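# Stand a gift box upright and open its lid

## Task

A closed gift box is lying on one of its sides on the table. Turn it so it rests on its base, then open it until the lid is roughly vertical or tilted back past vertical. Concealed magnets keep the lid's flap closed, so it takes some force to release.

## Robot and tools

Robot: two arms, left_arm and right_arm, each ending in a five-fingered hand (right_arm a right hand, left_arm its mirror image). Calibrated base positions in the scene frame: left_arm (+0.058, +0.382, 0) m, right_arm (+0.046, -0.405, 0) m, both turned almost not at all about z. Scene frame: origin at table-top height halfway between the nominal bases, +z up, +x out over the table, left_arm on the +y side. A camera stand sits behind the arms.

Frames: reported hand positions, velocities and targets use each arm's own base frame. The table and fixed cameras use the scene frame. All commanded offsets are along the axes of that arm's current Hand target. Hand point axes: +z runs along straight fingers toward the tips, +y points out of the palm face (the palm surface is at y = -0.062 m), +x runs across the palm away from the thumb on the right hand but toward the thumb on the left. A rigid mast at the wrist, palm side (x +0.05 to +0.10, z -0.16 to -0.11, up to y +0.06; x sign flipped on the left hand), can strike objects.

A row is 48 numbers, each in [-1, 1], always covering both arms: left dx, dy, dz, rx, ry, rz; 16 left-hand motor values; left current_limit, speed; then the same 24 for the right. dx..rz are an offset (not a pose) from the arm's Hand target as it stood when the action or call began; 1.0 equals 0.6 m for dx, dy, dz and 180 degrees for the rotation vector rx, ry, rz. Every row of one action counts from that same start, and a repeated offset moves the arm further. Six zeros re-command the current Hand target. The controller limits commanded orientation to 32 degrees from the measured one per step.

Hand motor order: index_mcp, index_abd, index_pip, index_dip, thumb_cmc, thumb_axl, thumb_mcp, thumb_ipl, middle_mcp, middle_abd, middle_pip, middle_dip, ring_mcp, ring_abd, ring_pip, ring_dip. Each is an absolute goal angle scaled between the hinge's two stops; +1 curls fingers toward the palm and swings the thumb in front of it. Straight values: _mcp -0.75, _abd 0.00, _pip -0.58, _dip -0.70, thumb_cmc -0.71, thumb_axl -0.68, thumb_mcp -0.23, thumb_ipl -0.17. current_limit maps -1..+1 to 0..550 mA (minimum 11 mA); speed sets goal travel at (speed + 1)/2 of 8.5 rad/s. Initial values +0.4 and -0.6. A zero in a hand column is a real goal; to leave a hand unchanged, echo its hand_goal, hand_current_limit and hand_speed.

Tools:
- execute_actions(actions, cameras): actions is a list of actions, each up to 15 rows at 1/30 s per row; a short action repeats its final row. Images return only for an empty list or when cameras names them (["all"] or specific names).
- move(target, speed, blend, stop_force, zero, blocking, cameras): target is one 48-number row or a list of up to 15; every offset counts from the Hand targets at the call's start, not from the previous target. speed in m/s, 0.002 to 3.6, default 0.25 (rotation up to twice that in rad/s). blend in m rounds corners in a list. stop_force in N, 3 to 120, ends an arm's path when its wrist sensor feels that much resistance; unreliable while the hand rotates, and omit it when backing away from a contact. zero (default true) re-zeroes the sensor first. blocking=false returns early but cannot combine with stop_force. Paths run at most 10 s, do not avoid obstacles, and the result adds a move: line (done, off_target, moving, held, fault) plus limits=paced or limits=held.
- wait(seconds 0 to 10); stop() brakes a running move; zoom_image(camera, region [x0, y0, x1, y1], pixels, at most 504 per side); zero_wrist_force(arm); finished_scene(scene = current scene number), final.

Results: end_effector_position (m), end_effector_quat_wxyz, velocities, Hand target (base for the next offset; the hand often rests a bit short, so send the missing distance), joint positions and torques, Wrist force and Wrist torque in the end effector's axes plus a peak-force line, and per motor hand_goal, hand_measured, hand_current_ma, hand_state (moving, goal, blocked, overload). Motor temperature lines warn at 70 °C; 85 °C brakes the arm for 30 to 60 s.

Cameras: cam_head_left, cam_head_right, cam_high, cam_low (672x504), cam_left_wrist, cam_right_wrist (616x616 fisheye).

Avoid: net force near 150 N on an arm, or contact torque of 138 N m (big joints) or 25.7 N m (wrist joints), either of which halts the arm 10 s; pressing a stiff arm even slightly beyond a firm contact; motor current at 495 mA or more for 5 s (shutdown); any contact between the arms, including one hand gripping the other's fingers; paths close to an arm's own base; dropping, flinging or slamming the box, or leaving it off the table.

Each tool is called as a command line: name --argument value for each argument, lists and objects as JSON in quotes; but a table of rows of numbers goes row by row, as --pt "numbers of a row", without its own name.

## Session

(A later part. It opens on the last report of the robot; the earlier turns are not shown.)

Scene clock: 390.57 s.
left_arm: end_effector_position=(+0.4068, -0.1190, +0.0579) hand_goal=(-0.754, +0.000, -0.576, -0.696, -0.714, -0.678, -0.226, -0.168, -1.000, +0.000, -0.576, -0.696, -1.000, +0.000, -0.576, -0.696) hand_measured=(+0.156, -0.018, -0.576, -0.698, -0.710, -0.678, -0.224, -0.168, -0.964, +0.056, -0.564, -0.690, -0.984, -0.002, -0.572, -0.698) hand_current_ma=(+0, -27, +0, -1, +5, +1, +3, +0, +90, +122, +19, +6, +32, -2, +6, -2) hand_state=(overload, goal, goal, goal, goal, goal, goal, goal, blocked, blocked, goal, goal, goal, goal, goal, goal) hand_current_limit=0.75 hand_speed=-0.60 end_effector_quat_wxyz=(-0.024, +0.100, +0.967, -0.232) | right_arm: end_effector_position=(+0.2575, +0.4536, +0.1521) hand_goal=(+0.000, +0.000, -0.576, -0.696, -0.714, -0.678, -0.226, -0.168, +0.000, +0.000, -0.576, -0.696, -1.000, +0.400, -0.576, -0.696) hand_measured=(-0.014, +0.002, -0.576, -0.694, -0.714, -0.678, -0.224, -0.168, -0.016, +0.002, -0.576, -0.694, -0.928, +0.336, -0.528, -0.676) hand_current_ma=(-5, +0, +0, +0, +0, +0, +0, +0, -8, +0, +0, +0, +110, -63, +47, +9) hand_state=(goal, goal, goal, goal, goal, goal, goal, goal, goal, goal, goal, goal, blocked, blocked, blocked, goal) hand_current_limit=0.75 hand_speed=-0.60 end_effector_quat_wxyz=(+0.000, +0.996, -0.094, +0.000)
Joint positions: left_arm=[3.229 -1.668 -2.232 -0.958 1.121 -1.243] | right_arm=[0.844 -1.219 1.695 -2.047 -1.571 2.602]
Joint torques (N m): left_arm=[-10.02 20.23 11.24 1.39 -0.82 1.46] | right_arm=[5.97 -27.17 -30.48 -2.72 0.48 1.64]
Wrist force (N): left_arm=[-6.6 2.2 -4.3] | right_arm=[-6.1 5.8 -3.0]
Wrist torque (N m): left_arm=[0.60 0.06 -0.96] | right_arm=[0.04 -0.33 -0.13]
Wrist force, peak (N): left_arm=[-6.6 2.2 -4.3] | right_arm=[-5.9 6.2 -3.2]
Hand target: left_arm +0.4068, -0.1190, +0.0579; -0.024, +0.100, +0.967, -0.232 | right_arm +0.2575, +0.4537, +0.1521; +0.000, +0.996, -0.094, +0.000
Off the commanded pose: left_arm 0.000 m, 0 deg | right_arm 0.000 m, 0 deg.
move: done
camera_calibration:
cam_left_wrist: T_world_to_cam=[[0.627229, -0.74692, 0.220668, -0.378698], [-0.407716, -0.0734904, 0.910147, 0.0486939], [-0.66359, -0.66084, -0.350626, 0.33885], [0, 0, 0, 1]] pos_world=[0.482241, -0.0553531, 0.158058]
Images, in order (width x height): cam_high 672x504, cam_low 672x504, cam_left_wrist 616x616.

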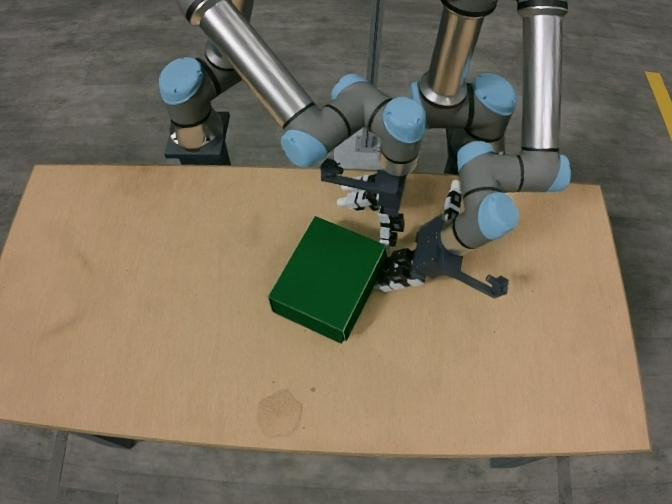

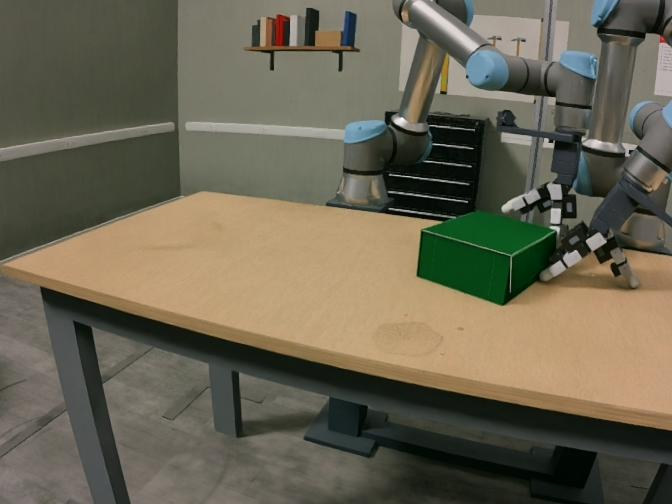

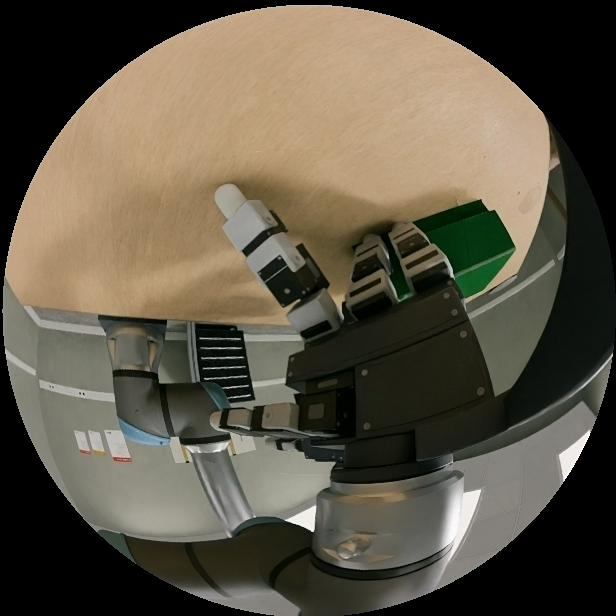

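move --target '[0,-0.0427,-0.07,0,0,0,-0.754,0,-0.576,-0.696,-0.714,-0.678,-0.226,-0.168,-1,0,-0.576,-0.696,-1,0,-0.576,-0.696,0.75,-0.6,0,-0.008,0,0,0,0,0,0,-0.576,-0.696,-0.714,-0.678,-0.226,-0.168,0,0,-0.576,-0.696,-1,0.4,-0.576,-0.696,0.75,-0.6]' --speed 0.03 --cameras '["cam_high","cam_low","cam_left_wrist"]'

zoom_image --camera "cam_low" --region '[400, 130, 640, 330]'

zoom_image --camera "cam_left_wrist" --region '[300, 150, 530, 350]'

Scene clock: 397.90 s.
left_arm: end_effector_position=(+0.4060, -0.1227, +0.1070) hand_goal=(-0.754, +0.000, -0.576, -0.696, -0.714, -0.678, -0.226, -0.168, -1.000, +0.000, -0.576, -0.696, -1.000, +0.000, -0.576, -0.696) hand_measured=(-0.060, -0.004, -0.576, -0.698, -0.710, -0.678, -0.224, -0.168, -0.952, +0.008, -0.552, -0.686, -0.982, +0.004, -0.570, -0.692) hand_current_ma=(+0, -2, +0, -1, +5, +1, +3, +0, +127, +8, +47, +13, +37, +2, +7, +4) hand_state=(overload, goal, goal, goal, goal, goal, goal, goal, blocked, goal, blocked, goal, goal, goal, goal, goal) hand_current_limit=0.75 hand_speed=-0.60 end_effector_quat_wxyz=(-0.024, +0.100, +0.967, -0.232) | right_arm: end_effector_position=(+0.2584, +0.4584, +0.1521) hand_goal=(+0.000, +0.000, -0.576, -0.696, -0.714, -0.678, -0.226, -0.168, +0.000, +0.000, -0.576, -0.696, -1.000, +0.400, -0.576, -0.696) hand_measured=(-0.014, +0.002, -0.576, -0.694, -0.714, -0.678, -0.224, -0.168, -0.016, +0.002, -0.576, -0.694, -0.992, +0.394, -0.572, -0.694) hand_current_ma=(-5, +0, +0, +0, +0, +0, +0, +0, -8, +0, +0, +0, +2, -1, +1, +0) hand_state=(goal, goal, goal, goal, goal, goal, goal, goal, goal, goal, goal, goal, goal, goal, goal, goal) hand_current_limit=0.75 hand_speed=-0.60 end_effector_quat_wxyz=(+0.000, +0.996, -0.094, +0.000)
Joint positions: left_arm=[3.22 -1.579 -2.168 -1.107 1.12 -1.253] | right_arm=[0.848 -1.209 1.681 -2.043 -1.571 2.606]
Joint torques (N m): left_arm=[-14.57 28.35 28.67 1.24 -2.75 -1.37] | right_arm=[9.17 -28.65 -28.41 -1.28 1.44 2.23]
Wrist force (N): left_arm=[-2.9 1.5 1.9] | right_arm=[-0.1 0.1 -0.1]
Wrist torque (N m): left_arm=[0.20 0.42 -0.14] | right_arm=[0.06 -0.08 -0.05]
Wrist force, peak (N): left_arm=[-6.9 2.3 -4.3] | right_arm=[-6.0 6.2 -3.6]
Hand target: left_arm +0.4060, -0.1227, +0.1070; -0.024, +0.100, +0.967, -0.232 | right_arm +0.2584, +0.4584, +0.1521; +0.000, +0.996, -0.094, +0.000
Off the commanded pose: left_arm 0.000 m, 0 deg | right_arm 0.000 m, 0 deg.
move: done
camera_calibration:
cam_left_wrist: T_world_to_cam=[[0.627229, -0.74692, 0.220668, -0.391773], [-0.407716, -0.0734904, 0.910147, 0.00349861], [-0.66359, -0.66084, -0.350626, 0.353055], [0, 0, 0, 1]] pos_world=[0.481441, -0.0590531, 0.207058]
Images, in order (width x height): cam_high 672x504, cam_low 672x504, cam_left_wrist 616x616.

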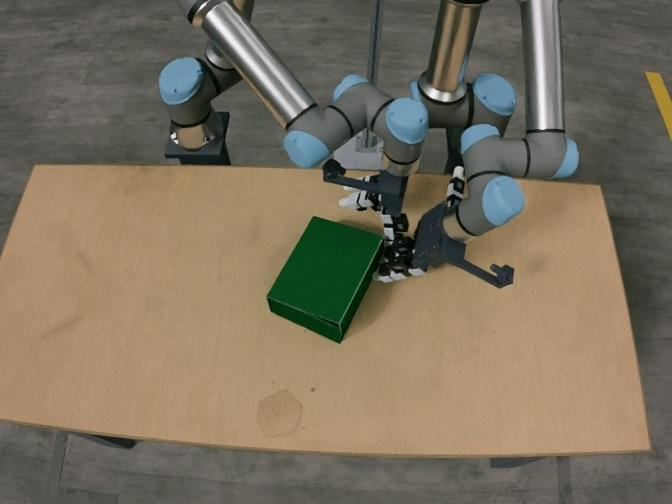

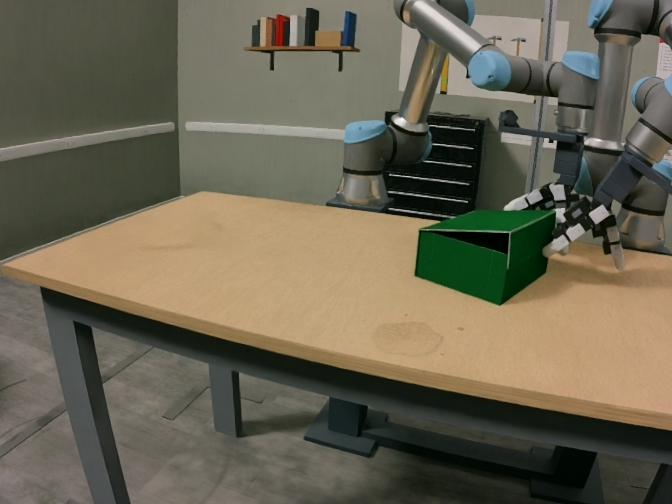

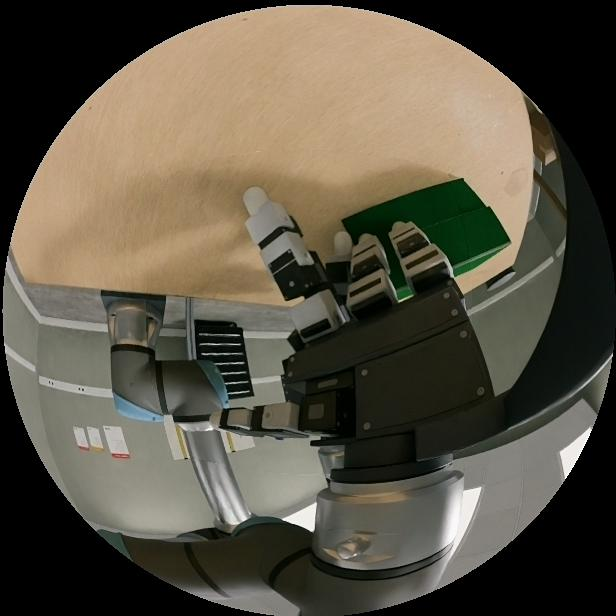

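Scaled by 2.100 from the camera's 672x504 image, which has a finer 960x720 frame.

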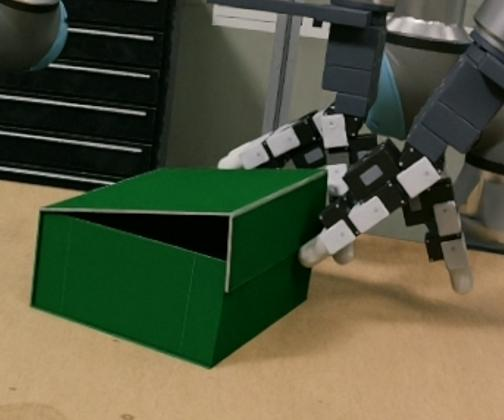

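Scaled by 2.191 from the camera's 616x616 image, which has a finer 880x880 frame.

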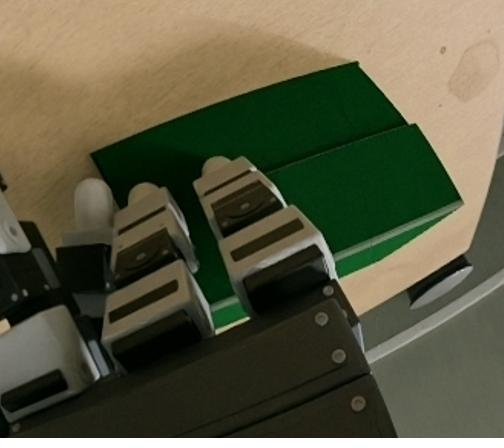

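move --pt "0 0 0 0 0 0 -0.754 0 -0.576 -0.696 -0.714 -0.678 -0.226 -0.168 -1 0 -0.576 -0.696 -1 0 -0.576 -0.696 0.75 -0.6 -0.08 0.02 0 0 0 0 0 0 -0.576 -0.696 -0.714 -0.678 -0.226 -0.168 0 0 -0.576 -0.696 -0.754 0 -0.576 -0.696 0.4 -0.6" --pt "0.0022 -0.0805 -0.1367 0 0 0 -0.754 0 -0.576 -0.696 -0.714 -0.678 -0.226 -0.168 -1 0 -0.576 -0.696 -1 0 -0.576 -0.696 0.75 -0.6 -0.13 0.35 -0.2 0 0 0 0 0 -0.576 -0.696 -0.714 -0.678 -0.226 -0.168 0 0 -0.576 -0.696 -0.754 0 -0.576 -0.696 0.4 -0.6" --speed 0.1 --cameras '["cam_high","cam_low"]'

zoom_image --camera "cam_low" --region '[400, 100, 640, 330]'

zoom_image --camera "cam_high" --region '[250, 150, 450, 350]'

Scene clock: 411.77 s.
left_arm: end_effector_position=(+0.4034, -0.1281, +0.2020) hand_goal=(-0.754, +0.000, -0.576, -0.696, -0.714, -0.678, -0.226, -0.168, -1.000, +0.000, -0.576, -0.696, -1.000, +0.000, -0.576, -0.696) hand_measured=(-0.078, -0.004, -0.576, -0.698, -0.710, -0.678, -0.224, -0.168, -0.968, -0.002, -0.560, -0.686, -0.982, +0.004, -0.570, -0.692) hand_current_ma=(+0, -2, +0, -1, +5, +1, +3, +0, +77, -1, +27, +13, +37, +2, +7, +4) hand_state=(overload, goal, goal, goal, goal, goal, goal, goal, blocked, goal, goal, goal, goal, goal, goal, goal) hand_current_limit=0.75 hand_speed=-0.60 end_effector_quat_wxyz=(-0.024, +0.100, +0.967, -0.232) | right_arm: end_effector_position=(+0.1427, +0.2667, +0.2721) hand_goal=(+0.000, +0.000, -0.576, -0.696, -0.714, -0.678, -0.226, -0.168, +0.000, +0.000, -0.576, -0.696, -0.754, +0.000, -0.576, -0.696) hand_measured=(-0.014, +0.002, -0.576, -0.694, -0.714, -0.678, -0.224, -0.168, -0.016, +0.002, -0.576, -0.694, -0.754, +0.002, -0.574, -0.694) hand_current_ma=(-5, +0, +0, +0, +0, +0, +0, +0, -8, +0, +0, +0, +0, +0, +0, +0) hand_state=(goal, goal, goal, goal, goal, goal, goal, goal, goal, goal, goal, goal, goal, goal, goal, goal) hand_current_limit=0.40 hand_speed=-0.60 end_effector_quat_wxyz=(+0.000, +0.996, -0.094, +0.000)
Joint positions: left_arm=[3.208 -1.461 -2.009 -1.379 1.118 -1.266] | right_arm=[0.741 -1.854 2.031 -1.747 -1.571 2.499]
Joint torques (N m): left_arm=[-14.8 25.99 30.75 1.01 -2.66 -1.15] | right_arm=[-9.58 -26.45 -13.94 -1.12 2.42 -1.65]
Wrist force (N): left_arm=[-3.0 1.2 1.9] | right_arm=[-0.4 0.0 -0.1]
Wrist torque (N m): left_arm=[0.25 0.40 -0.12] | right_arm=[0.04 -0.04 0.00]
Wrist force, peak (N): left_arm=[-3.0 1.6 2.4] | right_arm=[-0.8 0.8 -0.1]
Hand target: left_arm +0.4034, -0.1281, +0.2020; -0.024, +0.100, +0.967, -0.232 | right_arm +0.1426, +0.2666, +0.2721; +0.000, +0.996, -0.094, +0.000
Off the commanded pose: left_arm 0.000 m, 0 deg | right_arm 0.000 m, 0 deg.
move: done
Images, in order (width x height): cam_high 672x504, cam_low 672x504.

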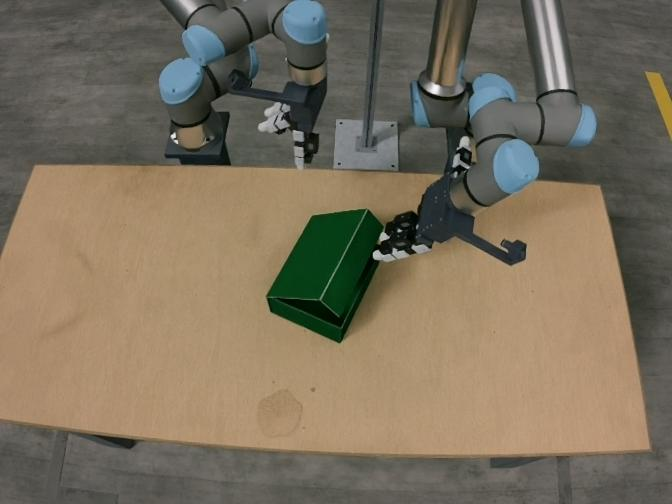

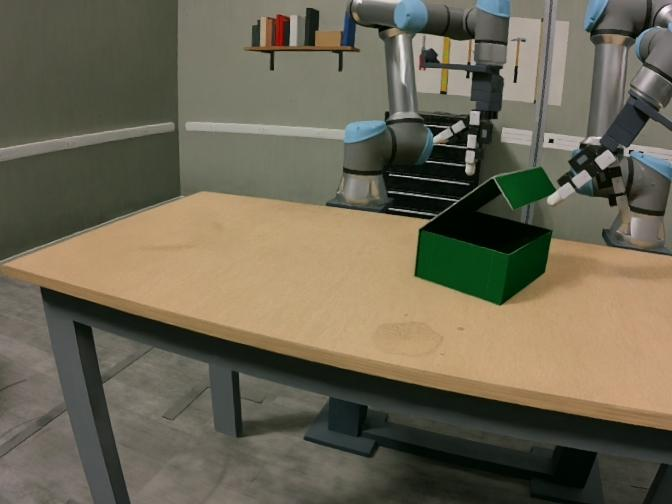

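Scaled by 2.100 from the camera's 672x504 image, which has a finer 960x720 frame.

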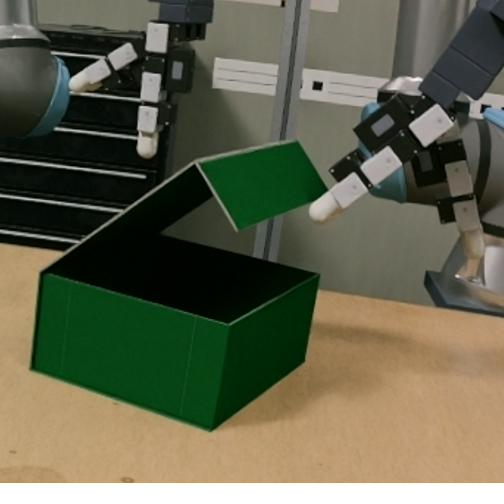

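Scaled by 2.520 from the camera's 672x504 image, which has a finer 960x720 frame.

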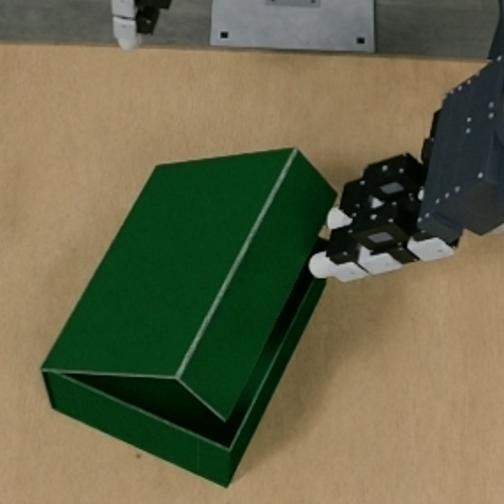

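move --pt "-0.0317 -0.1087 -0.057 0 0 0 -0.754 0 -0.576 -0.696 -0.714 -0.678 -0.226 -0.168 -1 0 -0.576 -0.696 -1 0 -0.576 -0.696 0.75 -0.6 0 0 0 0 0 0 0 0 -0.576 -0.696 -0.714 -0.678 -0.226 -0.168 0 0 -0.576 -0.696 -0.754 0 -0.576 -0.696 0.4 -0.6" --pt "-0.0172 -0.1927 -0.0795 0 0 0 -0.754 0 -0.576 -0.696 -0.714 -0.678 -0.226 -0.168 -1 0 -0.576 -0.696 -1 0 -0.576 -0.696 0.75 -0.6 0 0 0 0 0 0 0 0 -0.576 -0.696 -0.714 -0.678 -0.226 -0.168 0 0 -0.576 -0.696 -0.754 0 -0.576 -0.696 0.4 -0.6" --speed 0.08 --blend 0.02 --cameras '["cam_high","cam_low"]'

zoom_image --camera "cam_low" --region '[400, 100, 640, 330]'

Scene clock: 420.50 s.
left_arm: end_effector_position=(+0.3968, -0.2098, +0.2969) hand_goal=(-0.754, +0.000, -0.576, -0.696, -0.714, -0.678, -0.226, -0.168, -1.000, +0.000, -0.576, -0.696, -1.000, +0.000, -0.576, -0.696) hand_measured=(-0.082, -0.002, -0.576, -0.698, -0.710, -0.678, -0.224, -0.168, -0.984, -0.002, -0.570, -0.692, -0.982, +0.002, -0.570, -0.692) hand_current_ma=(+0, -2, +0, -1, +5, +1, +3, +0, +30, -1, +7, +4, +35, +2, +7, +4) hand_state=(overload, goal, goal, goal, goal, goal, goal, goal, goal, goal, goal, goal, goal, goal, goal, goal) hand_current_limit=0.75 hand_speed=-0.60 end_effector_quat_wxyz=(-0.024, +0.100, +0.967, -0.232) | right_arm: end_effector_position=(+0.1426, +0.2666, +0.2721) hand_goal=(+0.000, +0.000, -0.576, -0.696, -0.714, -0.678, -0.226, -0.168, +0.000, +0.000, -0.576, -0.696, -0.754, +0.000, -0.576, -0.696) hand_measured=(-0.014, +0.002, -0.576, -0.694, -0.714, -0.678, -0.224, -0.168, -0.016, +0.002, -0.576, -0.694, -0.754, +0.002, -0.574, -0.694) hand_current_ma=(-5, +0, +0, +0, +0, +0, +0, +0, -8, +0, +0, +0, +0, +0, +0, +0) hand_state=(goal, goal, goal, goal, goal, goal, goal, goal, goal, goal, goal, goal, goal, goal, goal, goal) hand_current_limit=0.40 hand_speed=-0.60 end_effector_quat_wxyz=(+0.000, +0.996, -0.094, +0.000)
Joint positions: left_arm=[3.019 -1.464 -1.782 -1.509 1.101 -1.476] | right_arm=[0.741 -1.855 2.031 -1.747 -1.571 2.499]
Joint torques (N m): left_arm=[-14.22 27.89 31.96 1.17 -1.81 -1.06] | right_arm=[-9.94 -22.9 -14.43 -0.96 2.62 -1.72]
Wrist force (N): left_arm=[-2.5 0.9 1.3] | right_arm=[-0.8 0.3 -0.5]
Wrist torque (N m): left_arm=[0.40 0.34 -0.10] | right_arm=[0.11 0.01 -0.02]
Wrist force, peak (N): left_arm=[-3.2 1.2 2.0] | right_arm=[-0.8 0.3 -0.5]
Hand target: left_arm +0.3967, -0.2099, +0.2970; -0.024, +0.100, +0.967, -0.232 | right_arm +0.1426, +0.2666, +0.2721; +0.000, +0.996, -0.094, +0.000
Off the commanded pose: left_arm 0.000 m, 0 deg | right_arm 0.000 m, 0 deg.
move: done
Images, in order (width x height): cam_high 672x504, cam_low 672x504.

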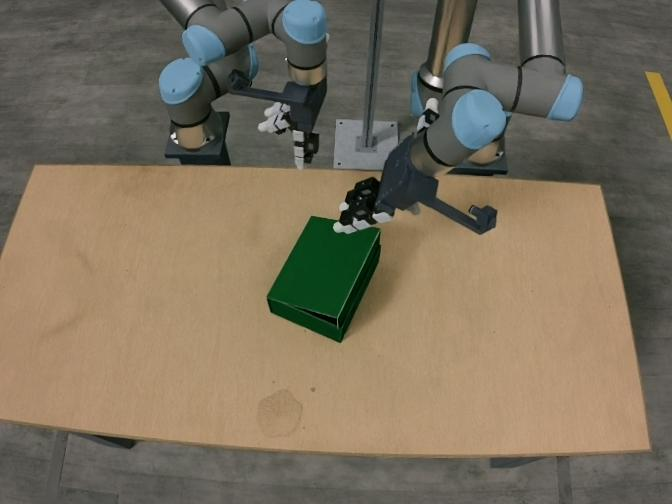

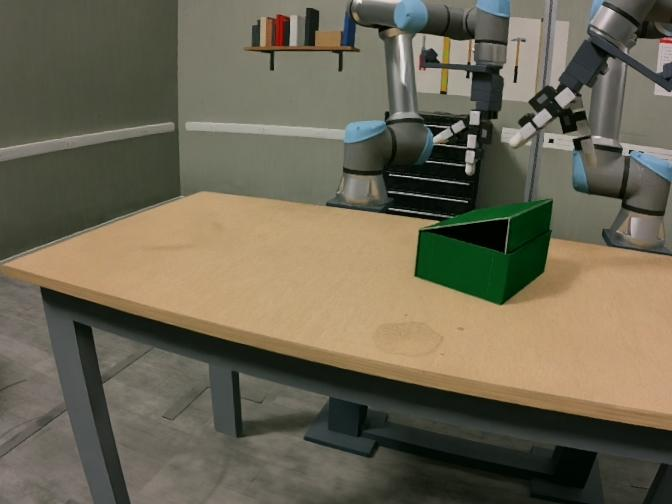

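Scaled by 2.100 from the camera's 672x504 image, which has a finer 960x720 frame.

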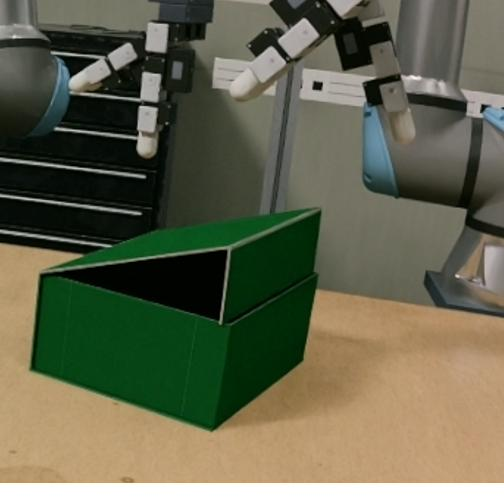

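move --pt "-0.0762 0.1968 -0.1003 0.1 0.0298 0.0411 -0.754 0 -0.576 -0.696 -0.714 -0.678 -0.226 -0.168 -1 0 -0.576 -0.696 -1 0 -0.576 -0.696 0.5 -0.6 0 0 0 0 0 0 0 0 -0.576 -0.696 -0.714 -0.678 -0.226 -0.168 0 0 -0.576 -0.696 -0.754 0 -0.576 -0.696 0.4 -0.6" --pt "-0.0848 0.338 0.2653 0.1 0.0298 0.0411 -0.754 0 -0.576 -0.696 -0.714 -0.678 -0.226 -0.168 -1 0 -0.576 -0.696 -1 0 -0.576 -0.696 0.5 -0.6 0 0 0 0 0 0 0 0 -0.576 -0.696 -0.714 -0.678 -0.226 -0.168 0 0 -0.576 -0.696 -0.754 0 -0.576 -0.696 0.4 -0.6" --speed 0.2 --cameras '["cam_high","cam_low","cam_left_wrist"]'

zoom_image --camera "cam_high" --region '[250, 180, 430, 360]'

zoom_image --camera "cam_low" --region '[400, 130, 640, 330]'

Scene clock: 449.13 s.
left_arm: end_effector_position=(+0.4676, -0.1153, +0.0705) hand_goal=(-0.754, +0.000, -0.576, -0.696, -0.714, -0.678, -0.226, -0.168, -1.000, +0.000, -0.576, -0.696, -1.000, +0.000, -0.576, -0.696) hand_measured=(-0.074, -0.014, -0.580, -0.698, -0.710, -0.678, -0.224, -0.168, -0.984, -0.002, -0.570, -0.692, -0.982, +0.002, -0.570, -0.692) hand_current_ma=(+0, -19, -5, -1, +6, +1, +3, +0, +28, -1, +7, +4, +34, +2, +7, +4) hand_state=(overload, goal, goal, goal, goal, goal, goal, goal, goal, goal, goal, goal, goal, goal, goal, goal) hand_current_limit=0.50 hand_speed=-0.60 end_effector_quat_wxyz=(-0.070, +0.167, +0.907, -0.380) | right_arm: end_effector_position=(+0.1426, +0.2666, +0.2721) hand_goal=(+0.000, +0.000, -0.576, -0.696, -0.714, -0.678, -0.226, -0.168, +0.000, +0.000, -0.576, -0.696, -0.754, +0.000, -0.576, -0.696) hand_measured=(-0.014, +0.002, -0.576, -0.694, -0.714, -0.678, -0.224, -0.168, -0.016, +0.002, -0.576, -0.694, -0.754, +0.002, -0.574, -0.694) hand_current_ma=(-5, +0, +0, +0, +0, +0, +0, +0, -8, +0, +0, +0, +0, +0, +0, +0) hand_state=(goal, goal, goal, goal, goal, goal, goal, goal, goal, goal, goal, goal, goal, goal, goal, goal) hand_current_limit=0.40 hand_speed=-0.60 end_effector_quat_wxyz=(+0.000, +0.996, -0.094, +0.000)
Joint positions: left_arm=[3.348 -1.825 -1.955 -1.433 0.927 -0.83] | right_arm=[0.741 -1.855 2.031 -1.747 -1.571 2.499]
Joint torques (N m): left_arm=[-1.09 30.6 17.91 2.35 -0.77 0.01] | right_arm=[-9.21 -23.86 -14.52 -0.87 2.49 -1.41]
Wrist force (N): left_arm=[-2.5 -3.2 -0.4] | right_arm=[-0.5 0.6 0.0]
Wrist torque (N m): left_arm=[0.51 0.45 -0.37] | right_arm=[0.10 -0.04 0.02]
Wrist force, peak (N): left_arm=[-4.5 -97.1 -78.3] | right_arm=[-0.7 0.1 -0.7]
Hand target: left_arm +0.4676, -0.1153, +0.0705; -0.070, +0.167, +0.907, -0.380 (not the last commanded pose) | right_arm +0.1426, +0.2666, +0.2721; +0.000, +0.996, -0.094, +0.000
Off the commanded pose: left_arm 0.008 m, 0 deg | right_arm 0.000 m, 0 deg.
FORCE FAULT: contact force on the left arm reached its limit, and that arm stopped. The contact can be on any part of that arm, not only on its tool. That arm's remaining commands of this call were not run. That arm is still stopped at the end of this call. That arm stays stopped for about 10 more seconds. Until then a move that you send moves the other arm only, and its call returns only when the move has ended. Once the stop has ended, the next robot result says so. If the stop ends while you think or write, that arm runs what you send next, counted from a new Hand target: where the arm stands when the stop ends. While its stop runs, that arm, its gripper or tool too, takes no new command. Until it ends, the stop uses up actions while you think or wait. An arm that is not stopped still takes commands.
move: fault (left_arm)
camera_calibration:
cam_left_wrist: T_world_to_cam=[[0.538353, -0.741906, 0.399688, -0.387287], [-0.308496, 0.267862, 0.912732, 0.0551236], [-0.784223, -0.614675, -0.0846707, 0.429131], [0, 0, 0, 1]] pos_world=[0.562037, -0.0383196, 0.140816]
Images, in order (width x height): cam_high 672x504, cam_low 672x504, cam_left_wrist 616x616.

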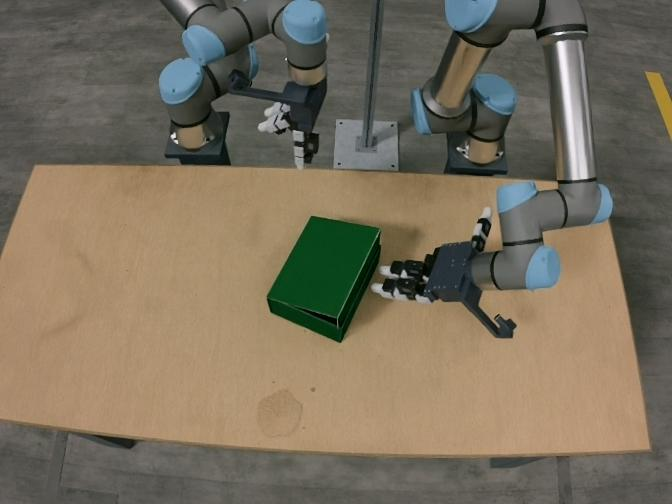

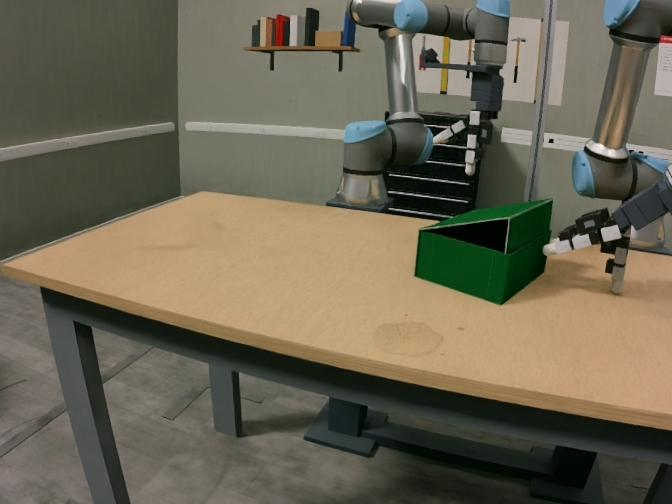

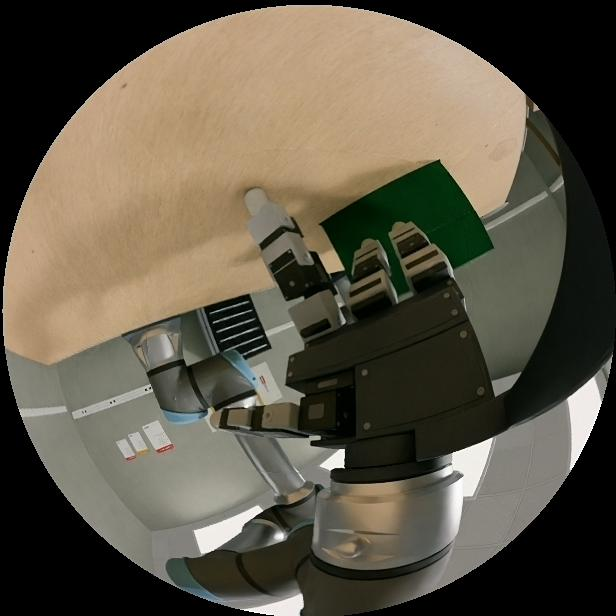

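Scaled by 2.800 from the camera's 672x504 image, which has a finer 960x720 frame.

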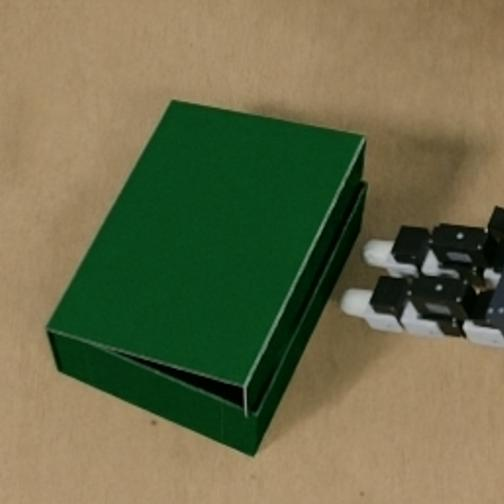

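Scaled by 2.100 from the camera's 672x504 image, which has a finer 960x720 frame.

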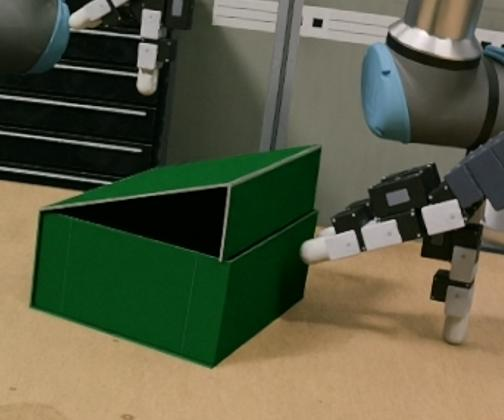

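wait --seconds 1

move --pt "0 -0.0354 -0.0354 0 0 0 -0.754 0 0.8 0.8 -0.714 -0.678 -0.226 -0.168 -1 0 -0.576 -0.696 -1 0 -0.576 -0.696 0.5 -0.6 0 0 0 0 0 0 0 0 -0.576 -0.696 -0.714 -0.678 -0.226 -0.168 0 0 -0.576 -0.696 -0.754 0 -0.576 -0.696 0.4 -0.6" --pt "0 -0.0355 -0.0352 0 0 0 -0.754 0 0.8 0.8 -0.714 -0.678 -0.226 -0.168 -1 0 -0.576 -0.696 -1 0 -0.576 -0.696 0.5 -0.6 0 0 0 0 0 0 0 0 -0.576 -0.696 -0.714 -0.678 -0.226 -0.168 0 0 -0.576 -0.696 -0.754 0 -0.576 -0.696 0.4 -0.6" --pt "0 0.0171 0.0171 0 0 0 -0.754 0 0.8 0.8 -0.714 -0.678 -0.226 -0.168 -1 0 -0.576 -0.696 -1 0 -0.576 -0.696 0.5 -0.6 0 0 0 0 0 0 0 0 -0.576 -0.696 -0.714 -0.678 -0.226 -0.168 0 0 -0.576 -0.696 -0.754 0 -0.576 -0.696 0.4 -0.6" --speed 0.06

move --target '[0,-0.06,0.06,0,0,0,-0.754,0,0.8,0.8,-0.714,-0.678,-0.226,-0.168,-1,0,-0.576,-0.696,-1,0,-0.576,-0.696,0.5,-0.6,0,0,0,0,0,0,0,0,-0.576,-0.696,-0.714,-0.678,-0.226,-0.168,0,0,-0.576,-0.696,-0.754,0,-0.576,-0.696,0.4,-0.6]' --speed 0.025 --stop_force 3 --cameras '["cam_high","cam_low","cam_left_wrist"]'

zoom_image --camera "cam_low" --region '[400, 130, 640, 330]'

zoom_image --camera "cam_left_wrist" --region '[300, 150, 530, 350]'

Scene clock: 459.43 s.
left_arm: end_effector_position=(+0.4676, -0.1153, +0.0705) hand_goal=(-0.754, +0.000, -0.576, -0.696, -0.714, -0.678, -0.226, -0.168, -1.000, +0.000, -0.576, -0.696, -1.000, +0.000, -0.576, -0.696) hand_measured=(-0.074, -0.014, -0.580, -0.698, -0.710, -0.678, -0.224, -0.168, -0.984, -0.002, -0.570, -0.692, -0.982, +0.002, -0.570, -0.692) hand_current_ma=(+0, -19, -5, -1, +6, +1, +3, +0, +28, -1, +7, +4, +34, +2, +7, +4) hand_state=(overload, goal, goal, goal, goal, goal, goal, goal, goal, goal, goal, goal, goal, goal, goal, goal) hand_current_limit=0.50 hand_speed=-0.60 end_effector_quat_wxyz=(-0.070, +0.167, +0.907, -0.380) | right_arm: end_effector_position=(+0.1426, +0.2666, +0.2721) hand_goal=(+0.000, +0.000, -0.576, -0.696, -0.714, -0.678, -0.226, -0.168, +0.000, +0.000, -0.576, -0.696, -0.754, +0.000, -0.576, -0.696) hand_measured=(-0.014, +0.002, -0.576, -0.694, -0.714, -0.678, -0.224, -0.168, -0.016, +0.002, -0.576, -0.694, -0.754, +0.002, -0.574, -0.694) hand_current_ma=(-5, +0, +0, +0, +0, +0, +0, +0, -8, +0, +0, +0, +0, +0, +0, +0) hand_state=(goal, goal, goal, goal, goal, goal, goal, goal, goal, goal, goal, goal, goal, goal, goal, goal) hand_current_limit=0.40 hand_speed=-0.60 end_effector_quat_wxyz=(+0.000, +0.996, -0.094, +0.000)
Joint positions: left_arm=[3.348 -1.825 -1.955 -1.433 0.927 -0.83] | right_arm=[0.741 -1.855 2.031 -1.747 -1.571 2.499]
Joint torques (N m): left_arm=[-0.42 30.55 18.3 2.31 -0.79 -0.07] | right_arm=[-9.07 -22.37 -14.77 -1.18 2.65 -1.49]
Wrist force (N): left_arm=[-1.2 -2.1 0.3] | right_arm=[-0.3 0.3 -0.5]
Wrist torque (N m): left_arm=[0.58 0.32 -0.29] | right_arm=[0.12 -0.05 0.02]
Wrist force, peak (N): left_arm=[-2.3 -3.1 -0.9] | right_arm=[-0.8 0.8 -0.2]
Hand target: left_arm +0.4676, -0.1153, +0.0705; -0.070, +0.167, +0.907, -0.380 (not the last commanded pose) | right_arm +0.1426, +0.2666, +0.2721; +0.000, +0.996, -0.094, +0.000
Off the commanded pose: left_arm 0.008 m, 0 deg | right_arm 0.000 m, 0 deg.
FORCE FAULT, CONTINUED: the left arm's stop, for the force fault that an earlier result reported, is over. The rest of the stop counts as 20 of the actions that you can send in this scene. During its stop the left arm's controller moved it back a little. That arm's target is now where it stood when the stop ended, not its last command. That arm accepts commands again.
wait: 1.00 s; at rest from the start

Scene clock: 461.53 s.
left_arm: end_effector_position=(+0.4676, -0.1154, +0.0561) hand_goal=(-0.754, +0.000, +0.800, +0.800, -0.714, -0.678, -0.226, -0.168, -1.000, +0.000, -0.576, -0.696, -1.000, +0.000, -0.576, -0.696) hand_measured=(-0.140, -0.004, +0.794, +0.798, -0.710, -0.678, -0.224, -0.168, -0.984, -0.002, -0.570, -0.692, -0.982, +0.002, -0.570, -0.692) hand_current_ma=(+0, -2, -8, -3, +6, +1, +3, +0, +28, -1, +7, +4, +34, +2, +7, +4) hand_state=(overload, goal, goal, goal, goal, goal, goal, goal, goal, goal, goal, goal, goal, goal, goal, goal) hand_current_limit=0.50 hand_speed=-0.60 end_effector_quat_wxyz=(-0.070, +0.167, +0.907, -0.380) | right_arm: end_effector_position=(+0.1426, +0.2666, +0.2721) hand_goal=(+0.000, +0.000, -0.576, -0.696, -0.714, -0.678, -0.226, -0.168, +0.000, +0.000, -0.576, -0.696, -0.754, +0.000, -0.576, -0.696) hand_measured=(-0.014, +0.002, -0.576, -0.694, -0.714, -0.678, -0.224, -0.168, -0.016, +0.002, -0.576, -0.694, -0.754, +0.002, -0.574, -0.694) hand_current_ma=(-5, +0, +0, +0, +0, +0, +0, +0, -8, +0, +0, +0, +0, +0, +0, +0) hand_state=(goal, goal, goal, goal, goal, goal, goal, goal, goal, goal, goal, goal, goal, goal, goal, goal) hand_current_limit=0.40 hand_speed=-0.60 end_effector_quat_wxyz=(+0.000, +0.996, -0.094, +0.000)
Joint positions: left_arm=[3.348 -1.848 -1.971 -1.395 0.927 -0.83] | right_arm=[0.741 -1.855 2.031 -1.747 -1.571 2.499]
Joint torques (N m): left_arm=[-13.86 25.6 9.97 2.46 -2.73 -1.28] | right_arm=[-9.34 -22.08 -15.58 -1.09 2.41 -1.61]
Wrist force (N): left_arm=[-1.7 1.3 2.8] | right_arm=[-0.5 0.3 -0.1]
Wrist torque (N m): left_arm=[0.49 0.26 -0.18] | right_arm=[0.09 -0.03 0.01]
Wrist force, peak (N): left_arm=[-1.5 1.3 3.2] | right_arm=[-0.7 0.5 -0.1]
Hand target: left_arm +0.4676, -0.1154, +0.0560; -0.070, +0.167, +0.907, -0.380 | right_arm +0.1426, +0.2666, +0.2721; +0.000, +0.996, -0.094, +0.000
Off the commanded pose: left_arm 0.000 m, 0 deg | right_arm 0.000 m, 0 deg.
move: done

Scene clock: 464.57 s.
left_arm: end_effector_position=(+0.4495, -0.1629, +0.0564) hand_goal=(-0.754, +0.000, +0.800, +0.800, -0.714, -0.678, -0.226, -0.168, -1.000, +0.000, -0.576, -0.696, -1.000, +0.000, -0.576, -0.696) hand_measured=(-0.140, -0.004, +0.794, +0.798, -0.710, -0.678, -0.224, -0.168, -0.984, -0.004, -0.570, -0.692, -0.982, +0.002, -0.570, -0.692) hand_current_ma=(+0, -2, -8, -3, +6, +1, +3, +0, +28, -2, +7, +4, +34, +1, +7, +4) hand_state=(overload, goal, goal, goal, goal, goal, goal, goal, goal, goal, goal, goal, goal, goal, goal, goal) hand_current_limit=0.50 hand_speed=-0.60 end_effector_quat_wxyz=(-0.070, +0.167, +0.907, -0.380) | right_arm: end_effector_position=(+0.1426, +0.2666, +0.2721) hand_goal=(+0.000, +0.000, -0.576, -0.696, -0.714, -0.678, -0.226, -0.168, +0.000, +0.000, -0.576, -0.696, -0.754, +0.000, -0.576, -0.696) hand_measured=(-0.014, +0.002, -0.576, -0.694, -0.714, -0.678, -0.224, -0.168, -0.016, +0.002, -0.576, -0.694, -0.754, +0.002, -0.574, -0.694) hand_current_ma=(-5, +0, +0, +0, +0, +0, +0, +0, -8, +0, +0, +0, +0, +0, +0, +0) hand_state=(goal, goal, goal, goal, goal, goal, goal, goal, goal, goal, goal, goal, goal, goal, goal, goal) hand_current_limit=0.40 hand_speed=-0.60 end_effector_quat_wxyz=(+0.000, +0.996, -0.094, +0.000)
Joint positions: left_arm=[3.26 -1.823 -2.022 -1.308 0.887 -0.93] | right_arm=[0.741 -1.855 2.031 -1.747 -1.571 2.499]
Joint torques (N m): left_arm=[-15.5 37.6 9.18 2.86 -3.03 -1.23] | right_arm=[-9.04 -21.22 -14.97 -1.22 2.47 -1.45]
Wrist force (N): left_arm=[-1.5 2.5 1.6] | right_arm=[-0.3 0.1 -0.2]
Wrist torque (N m): left_arm=[0.57 0.19 -0.07] | right_arm=[0.06 -0.06 0.01]
Wrist force, peak (N): left_arm=[-2.0 1.3 2.9] | right_arm=[-0.7 0.2 -0.5]
Hand target: left_arm +0.4495, -0.1629, +0.0564; -0.070, +0.167, +0.907, -0.380 | right_arm +0.1426, +0.2666, +0.2721; +0.000, +0.996, -0.094, +0.000
Off the commanded pose: left_arm 0.000 m, 0 deg | right_arm 0.000 m, 0 deg.
move: done
camera_calibration:
cam_left_wrist: T_world_to_cam=[[0.538353, -0.741906, 0.399688, -0.407296], [-0.308496, 0.267862, 0.912732, 0.0751864], [-0.784223, -0.614675, -0.0846707, 0.384423], [0, 0, 0, 1]] pos_world=[0.543937, -0.0860196, 0.126716]
Images, in order (width x height): cam_high 672x504, cam_low 672x504, cam_left_wrist 616x616.

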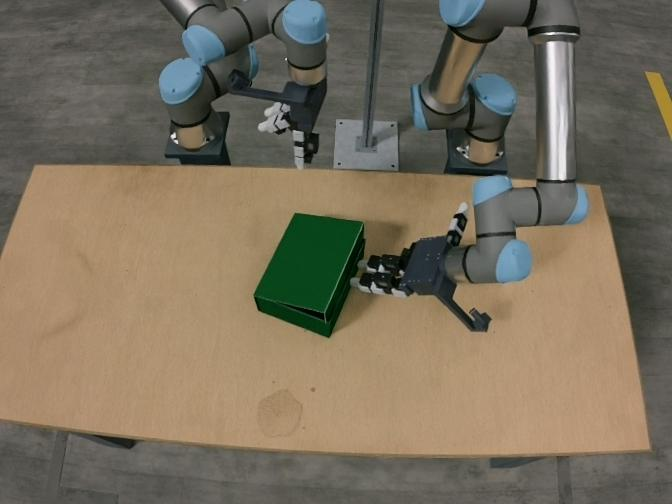

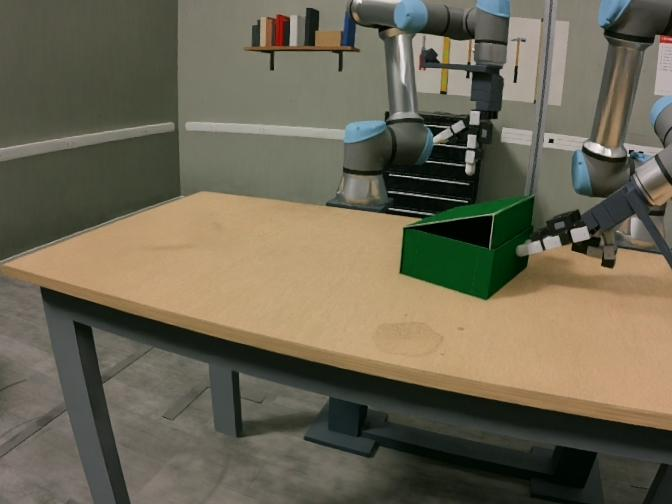

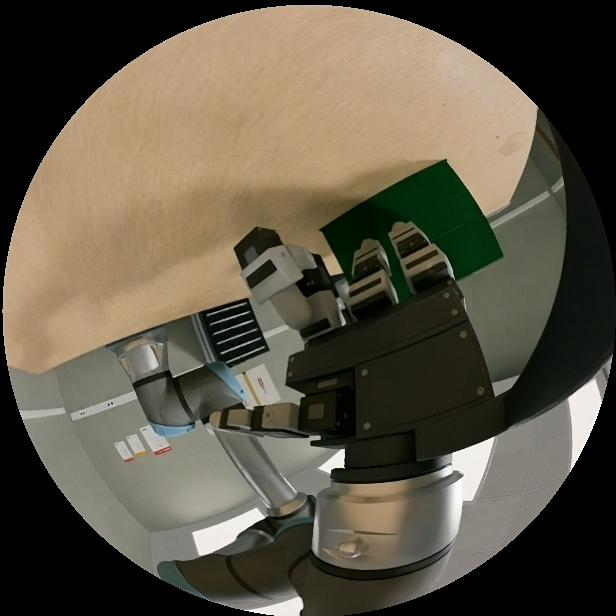

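Scaled by 2.100 from the camera's 672x504 image, which has a finer 960x720 frame.

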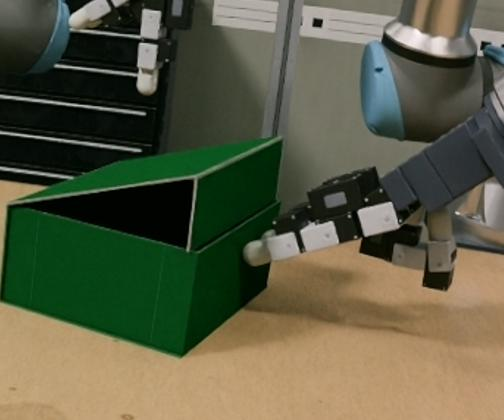

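Scaled by 2.191 from the camera's 616x616 image, which has a finer 880x880 frame.

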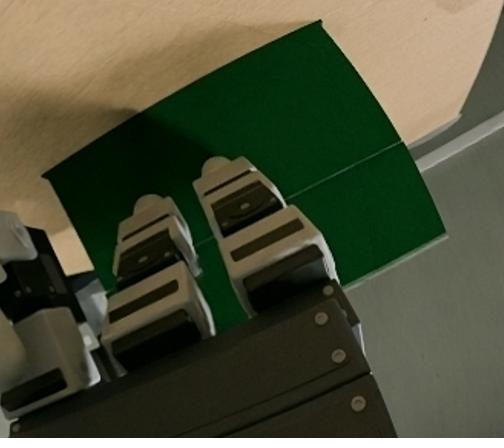

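move --target '[0,-0.125,-0.11,0,0,0,-0.754,0,0.8,0.8,-0.714,-0.678,-0.226,-0.168,-1,0,-0.576,-0.696,-1,0,-0.576,-0.696,0.5,-0.6,0,0,0,0,0,0,0,0,-0.576,-0.696,-0.714,-0.678,-0.226,-0.168,0,0,-0.576,-0.696,-0.754,0,-0.576,-0.696,0.4,-0.6]' --speed 0.05 --cameras '["cam_high","cam_low"]'

zoom_image --camera "cam_low" --region '[380, 110, 620, 330]'

zoom_image --camera "cam_high" --region '[250, 180, 430, 360]'

Scene clock: 471.53 s.
left_arm: end_effector_position=(+0.4475, -0.1682, +0.1560) hand_goal=(-0.754, +0.000, +0.800, +0.800, -0.714, -0.678, -0.226, -0.168, -1.000, +0.000, -0.576, -0.696, -1.000, +0.000, -0.576, -0.696) hand_measured=(-0.140, -0.004, +0.794, +0.798, -0.710, -0.678, -0.224, -0.168, -0.984, -0.002, -0.570, -0.692, -0.978, +0.002, -0.570, -0.692) hand_current_ma=(+0, -2, -8, -3, +6, +1, +3, +0, +28, -2, +7, +4, +45, +1, +9, +4) hand_state=(overload, goal, goal, goal, goal, goal, goal, goal, goal, goal, goal, goal, blocked, goal, goal, goal) hand_current_limit=0.50 hand_speed=-0.60 end_effector_quat_wxyz=(-0.070, +0.167, +0.907, -0.380) | right_arm: end_effector_position=(+0.1426, +0.2666, +0.2721) hand_goal=(+0.000, +0.000, -0.576, -0.696, -0.714, -0.678, -0.226, -0.168, +0.000, +0.000, -0.576, -0.696, -0.754, +0.000, -0.576, -0.696) hand_measured=(-0.014, +0.002, -0.576, -0.694, -0.714, -0.678, -0.224, -0.168, -0.016, +0.002, -0.576, -0.694, -0.754, +0.002, -0.574, -0.694) hand_current_ma=(-5, +0, +0, +0, +0, +0, +0, +0, -8, +0, +0, +0, +0, +0, +0, +0) hand_state=(goal, goal, goal, goal, goal, goal, goal, goal, goal, goal, goal, goal, goal, goal, goal, goal) hand_current_limit=0.40 hand_speed=-0.60 end_effector_quat_wxyz=(+0.000, +0.996, -0.094, +0.000)
Joint positions: left_arm=[3.25 -1.684 -1.893 -1.568 0.883 -0.941] | right_arm=[0.741 -1.855 2.031 -1.747 -1.571 2.499]
Joint torques (N m): left_arm=[-14.64 34.34 28.93 0.52 -2.86 -0.68] | right_arm=[-9.62 -22.57 -14.8 -1.04 2.39 -1.15]
Wrist force (N): left_arm=[-1.6 1.6 2.7] | right_arm=[-0.5 0.3 -0.1]
Wrist torque (N m): left_arm=[0.51 0.21 -0.05] | right_arm=[0.07 -0.04 0.00]
Wrist force, peak (N): left_arm=[-1.5 2.8 2.7] | right_arm=[-0.8 -0.1 -0.2]
Hand target: left_arm +0.4475, -0.1682, +0.1561; -0.070, +0.167, +0.907, -0.380 | right_arm +0.1426, +0.2666, +0.2721; +0.000, +0.996, -0.094, +0.000
Off the commanded pose: left_arm 0.000 m, 0 deg | right_arm 0.000 m, 0 deg.
move: done
Images, in order (width x height): cam_high 672x504, cam_low 672x504.

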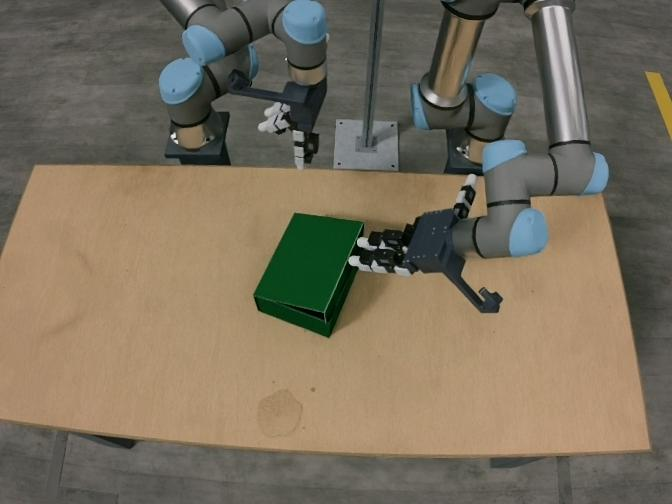

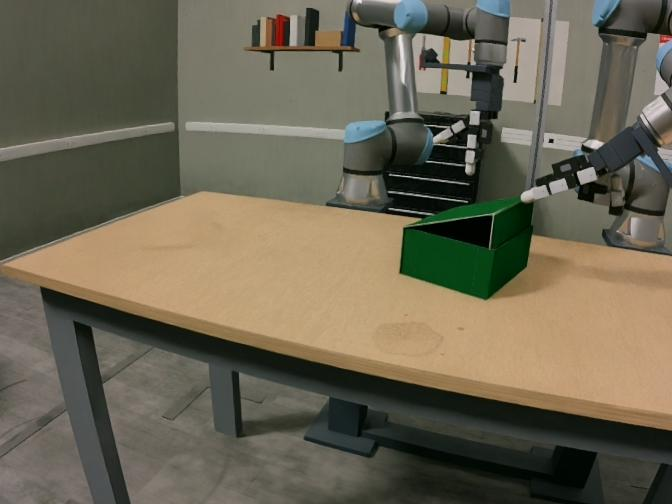

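Scaled by 2.100 from the camera's 672x504 image, which has a finer 960x720 frame.

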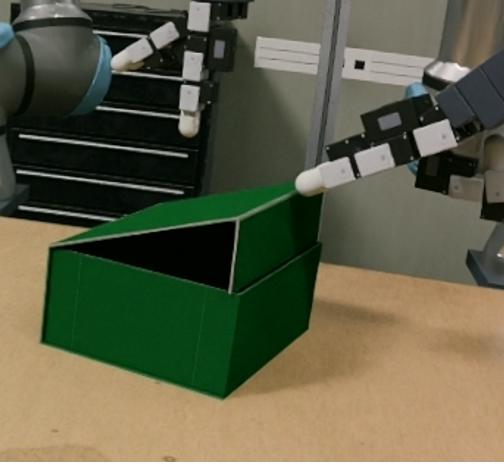

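Scaled by 2.800 from the camera's 672x504 image, which has a finer 960x720 frame.

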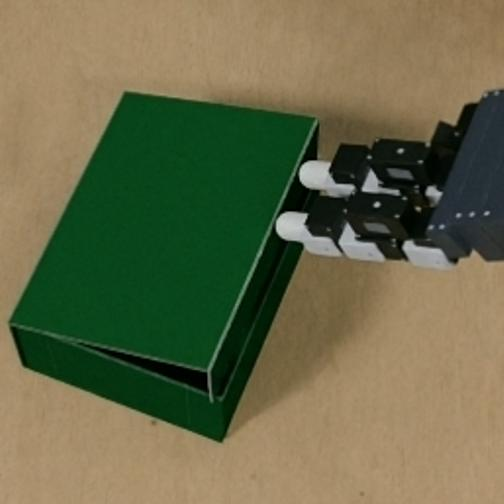

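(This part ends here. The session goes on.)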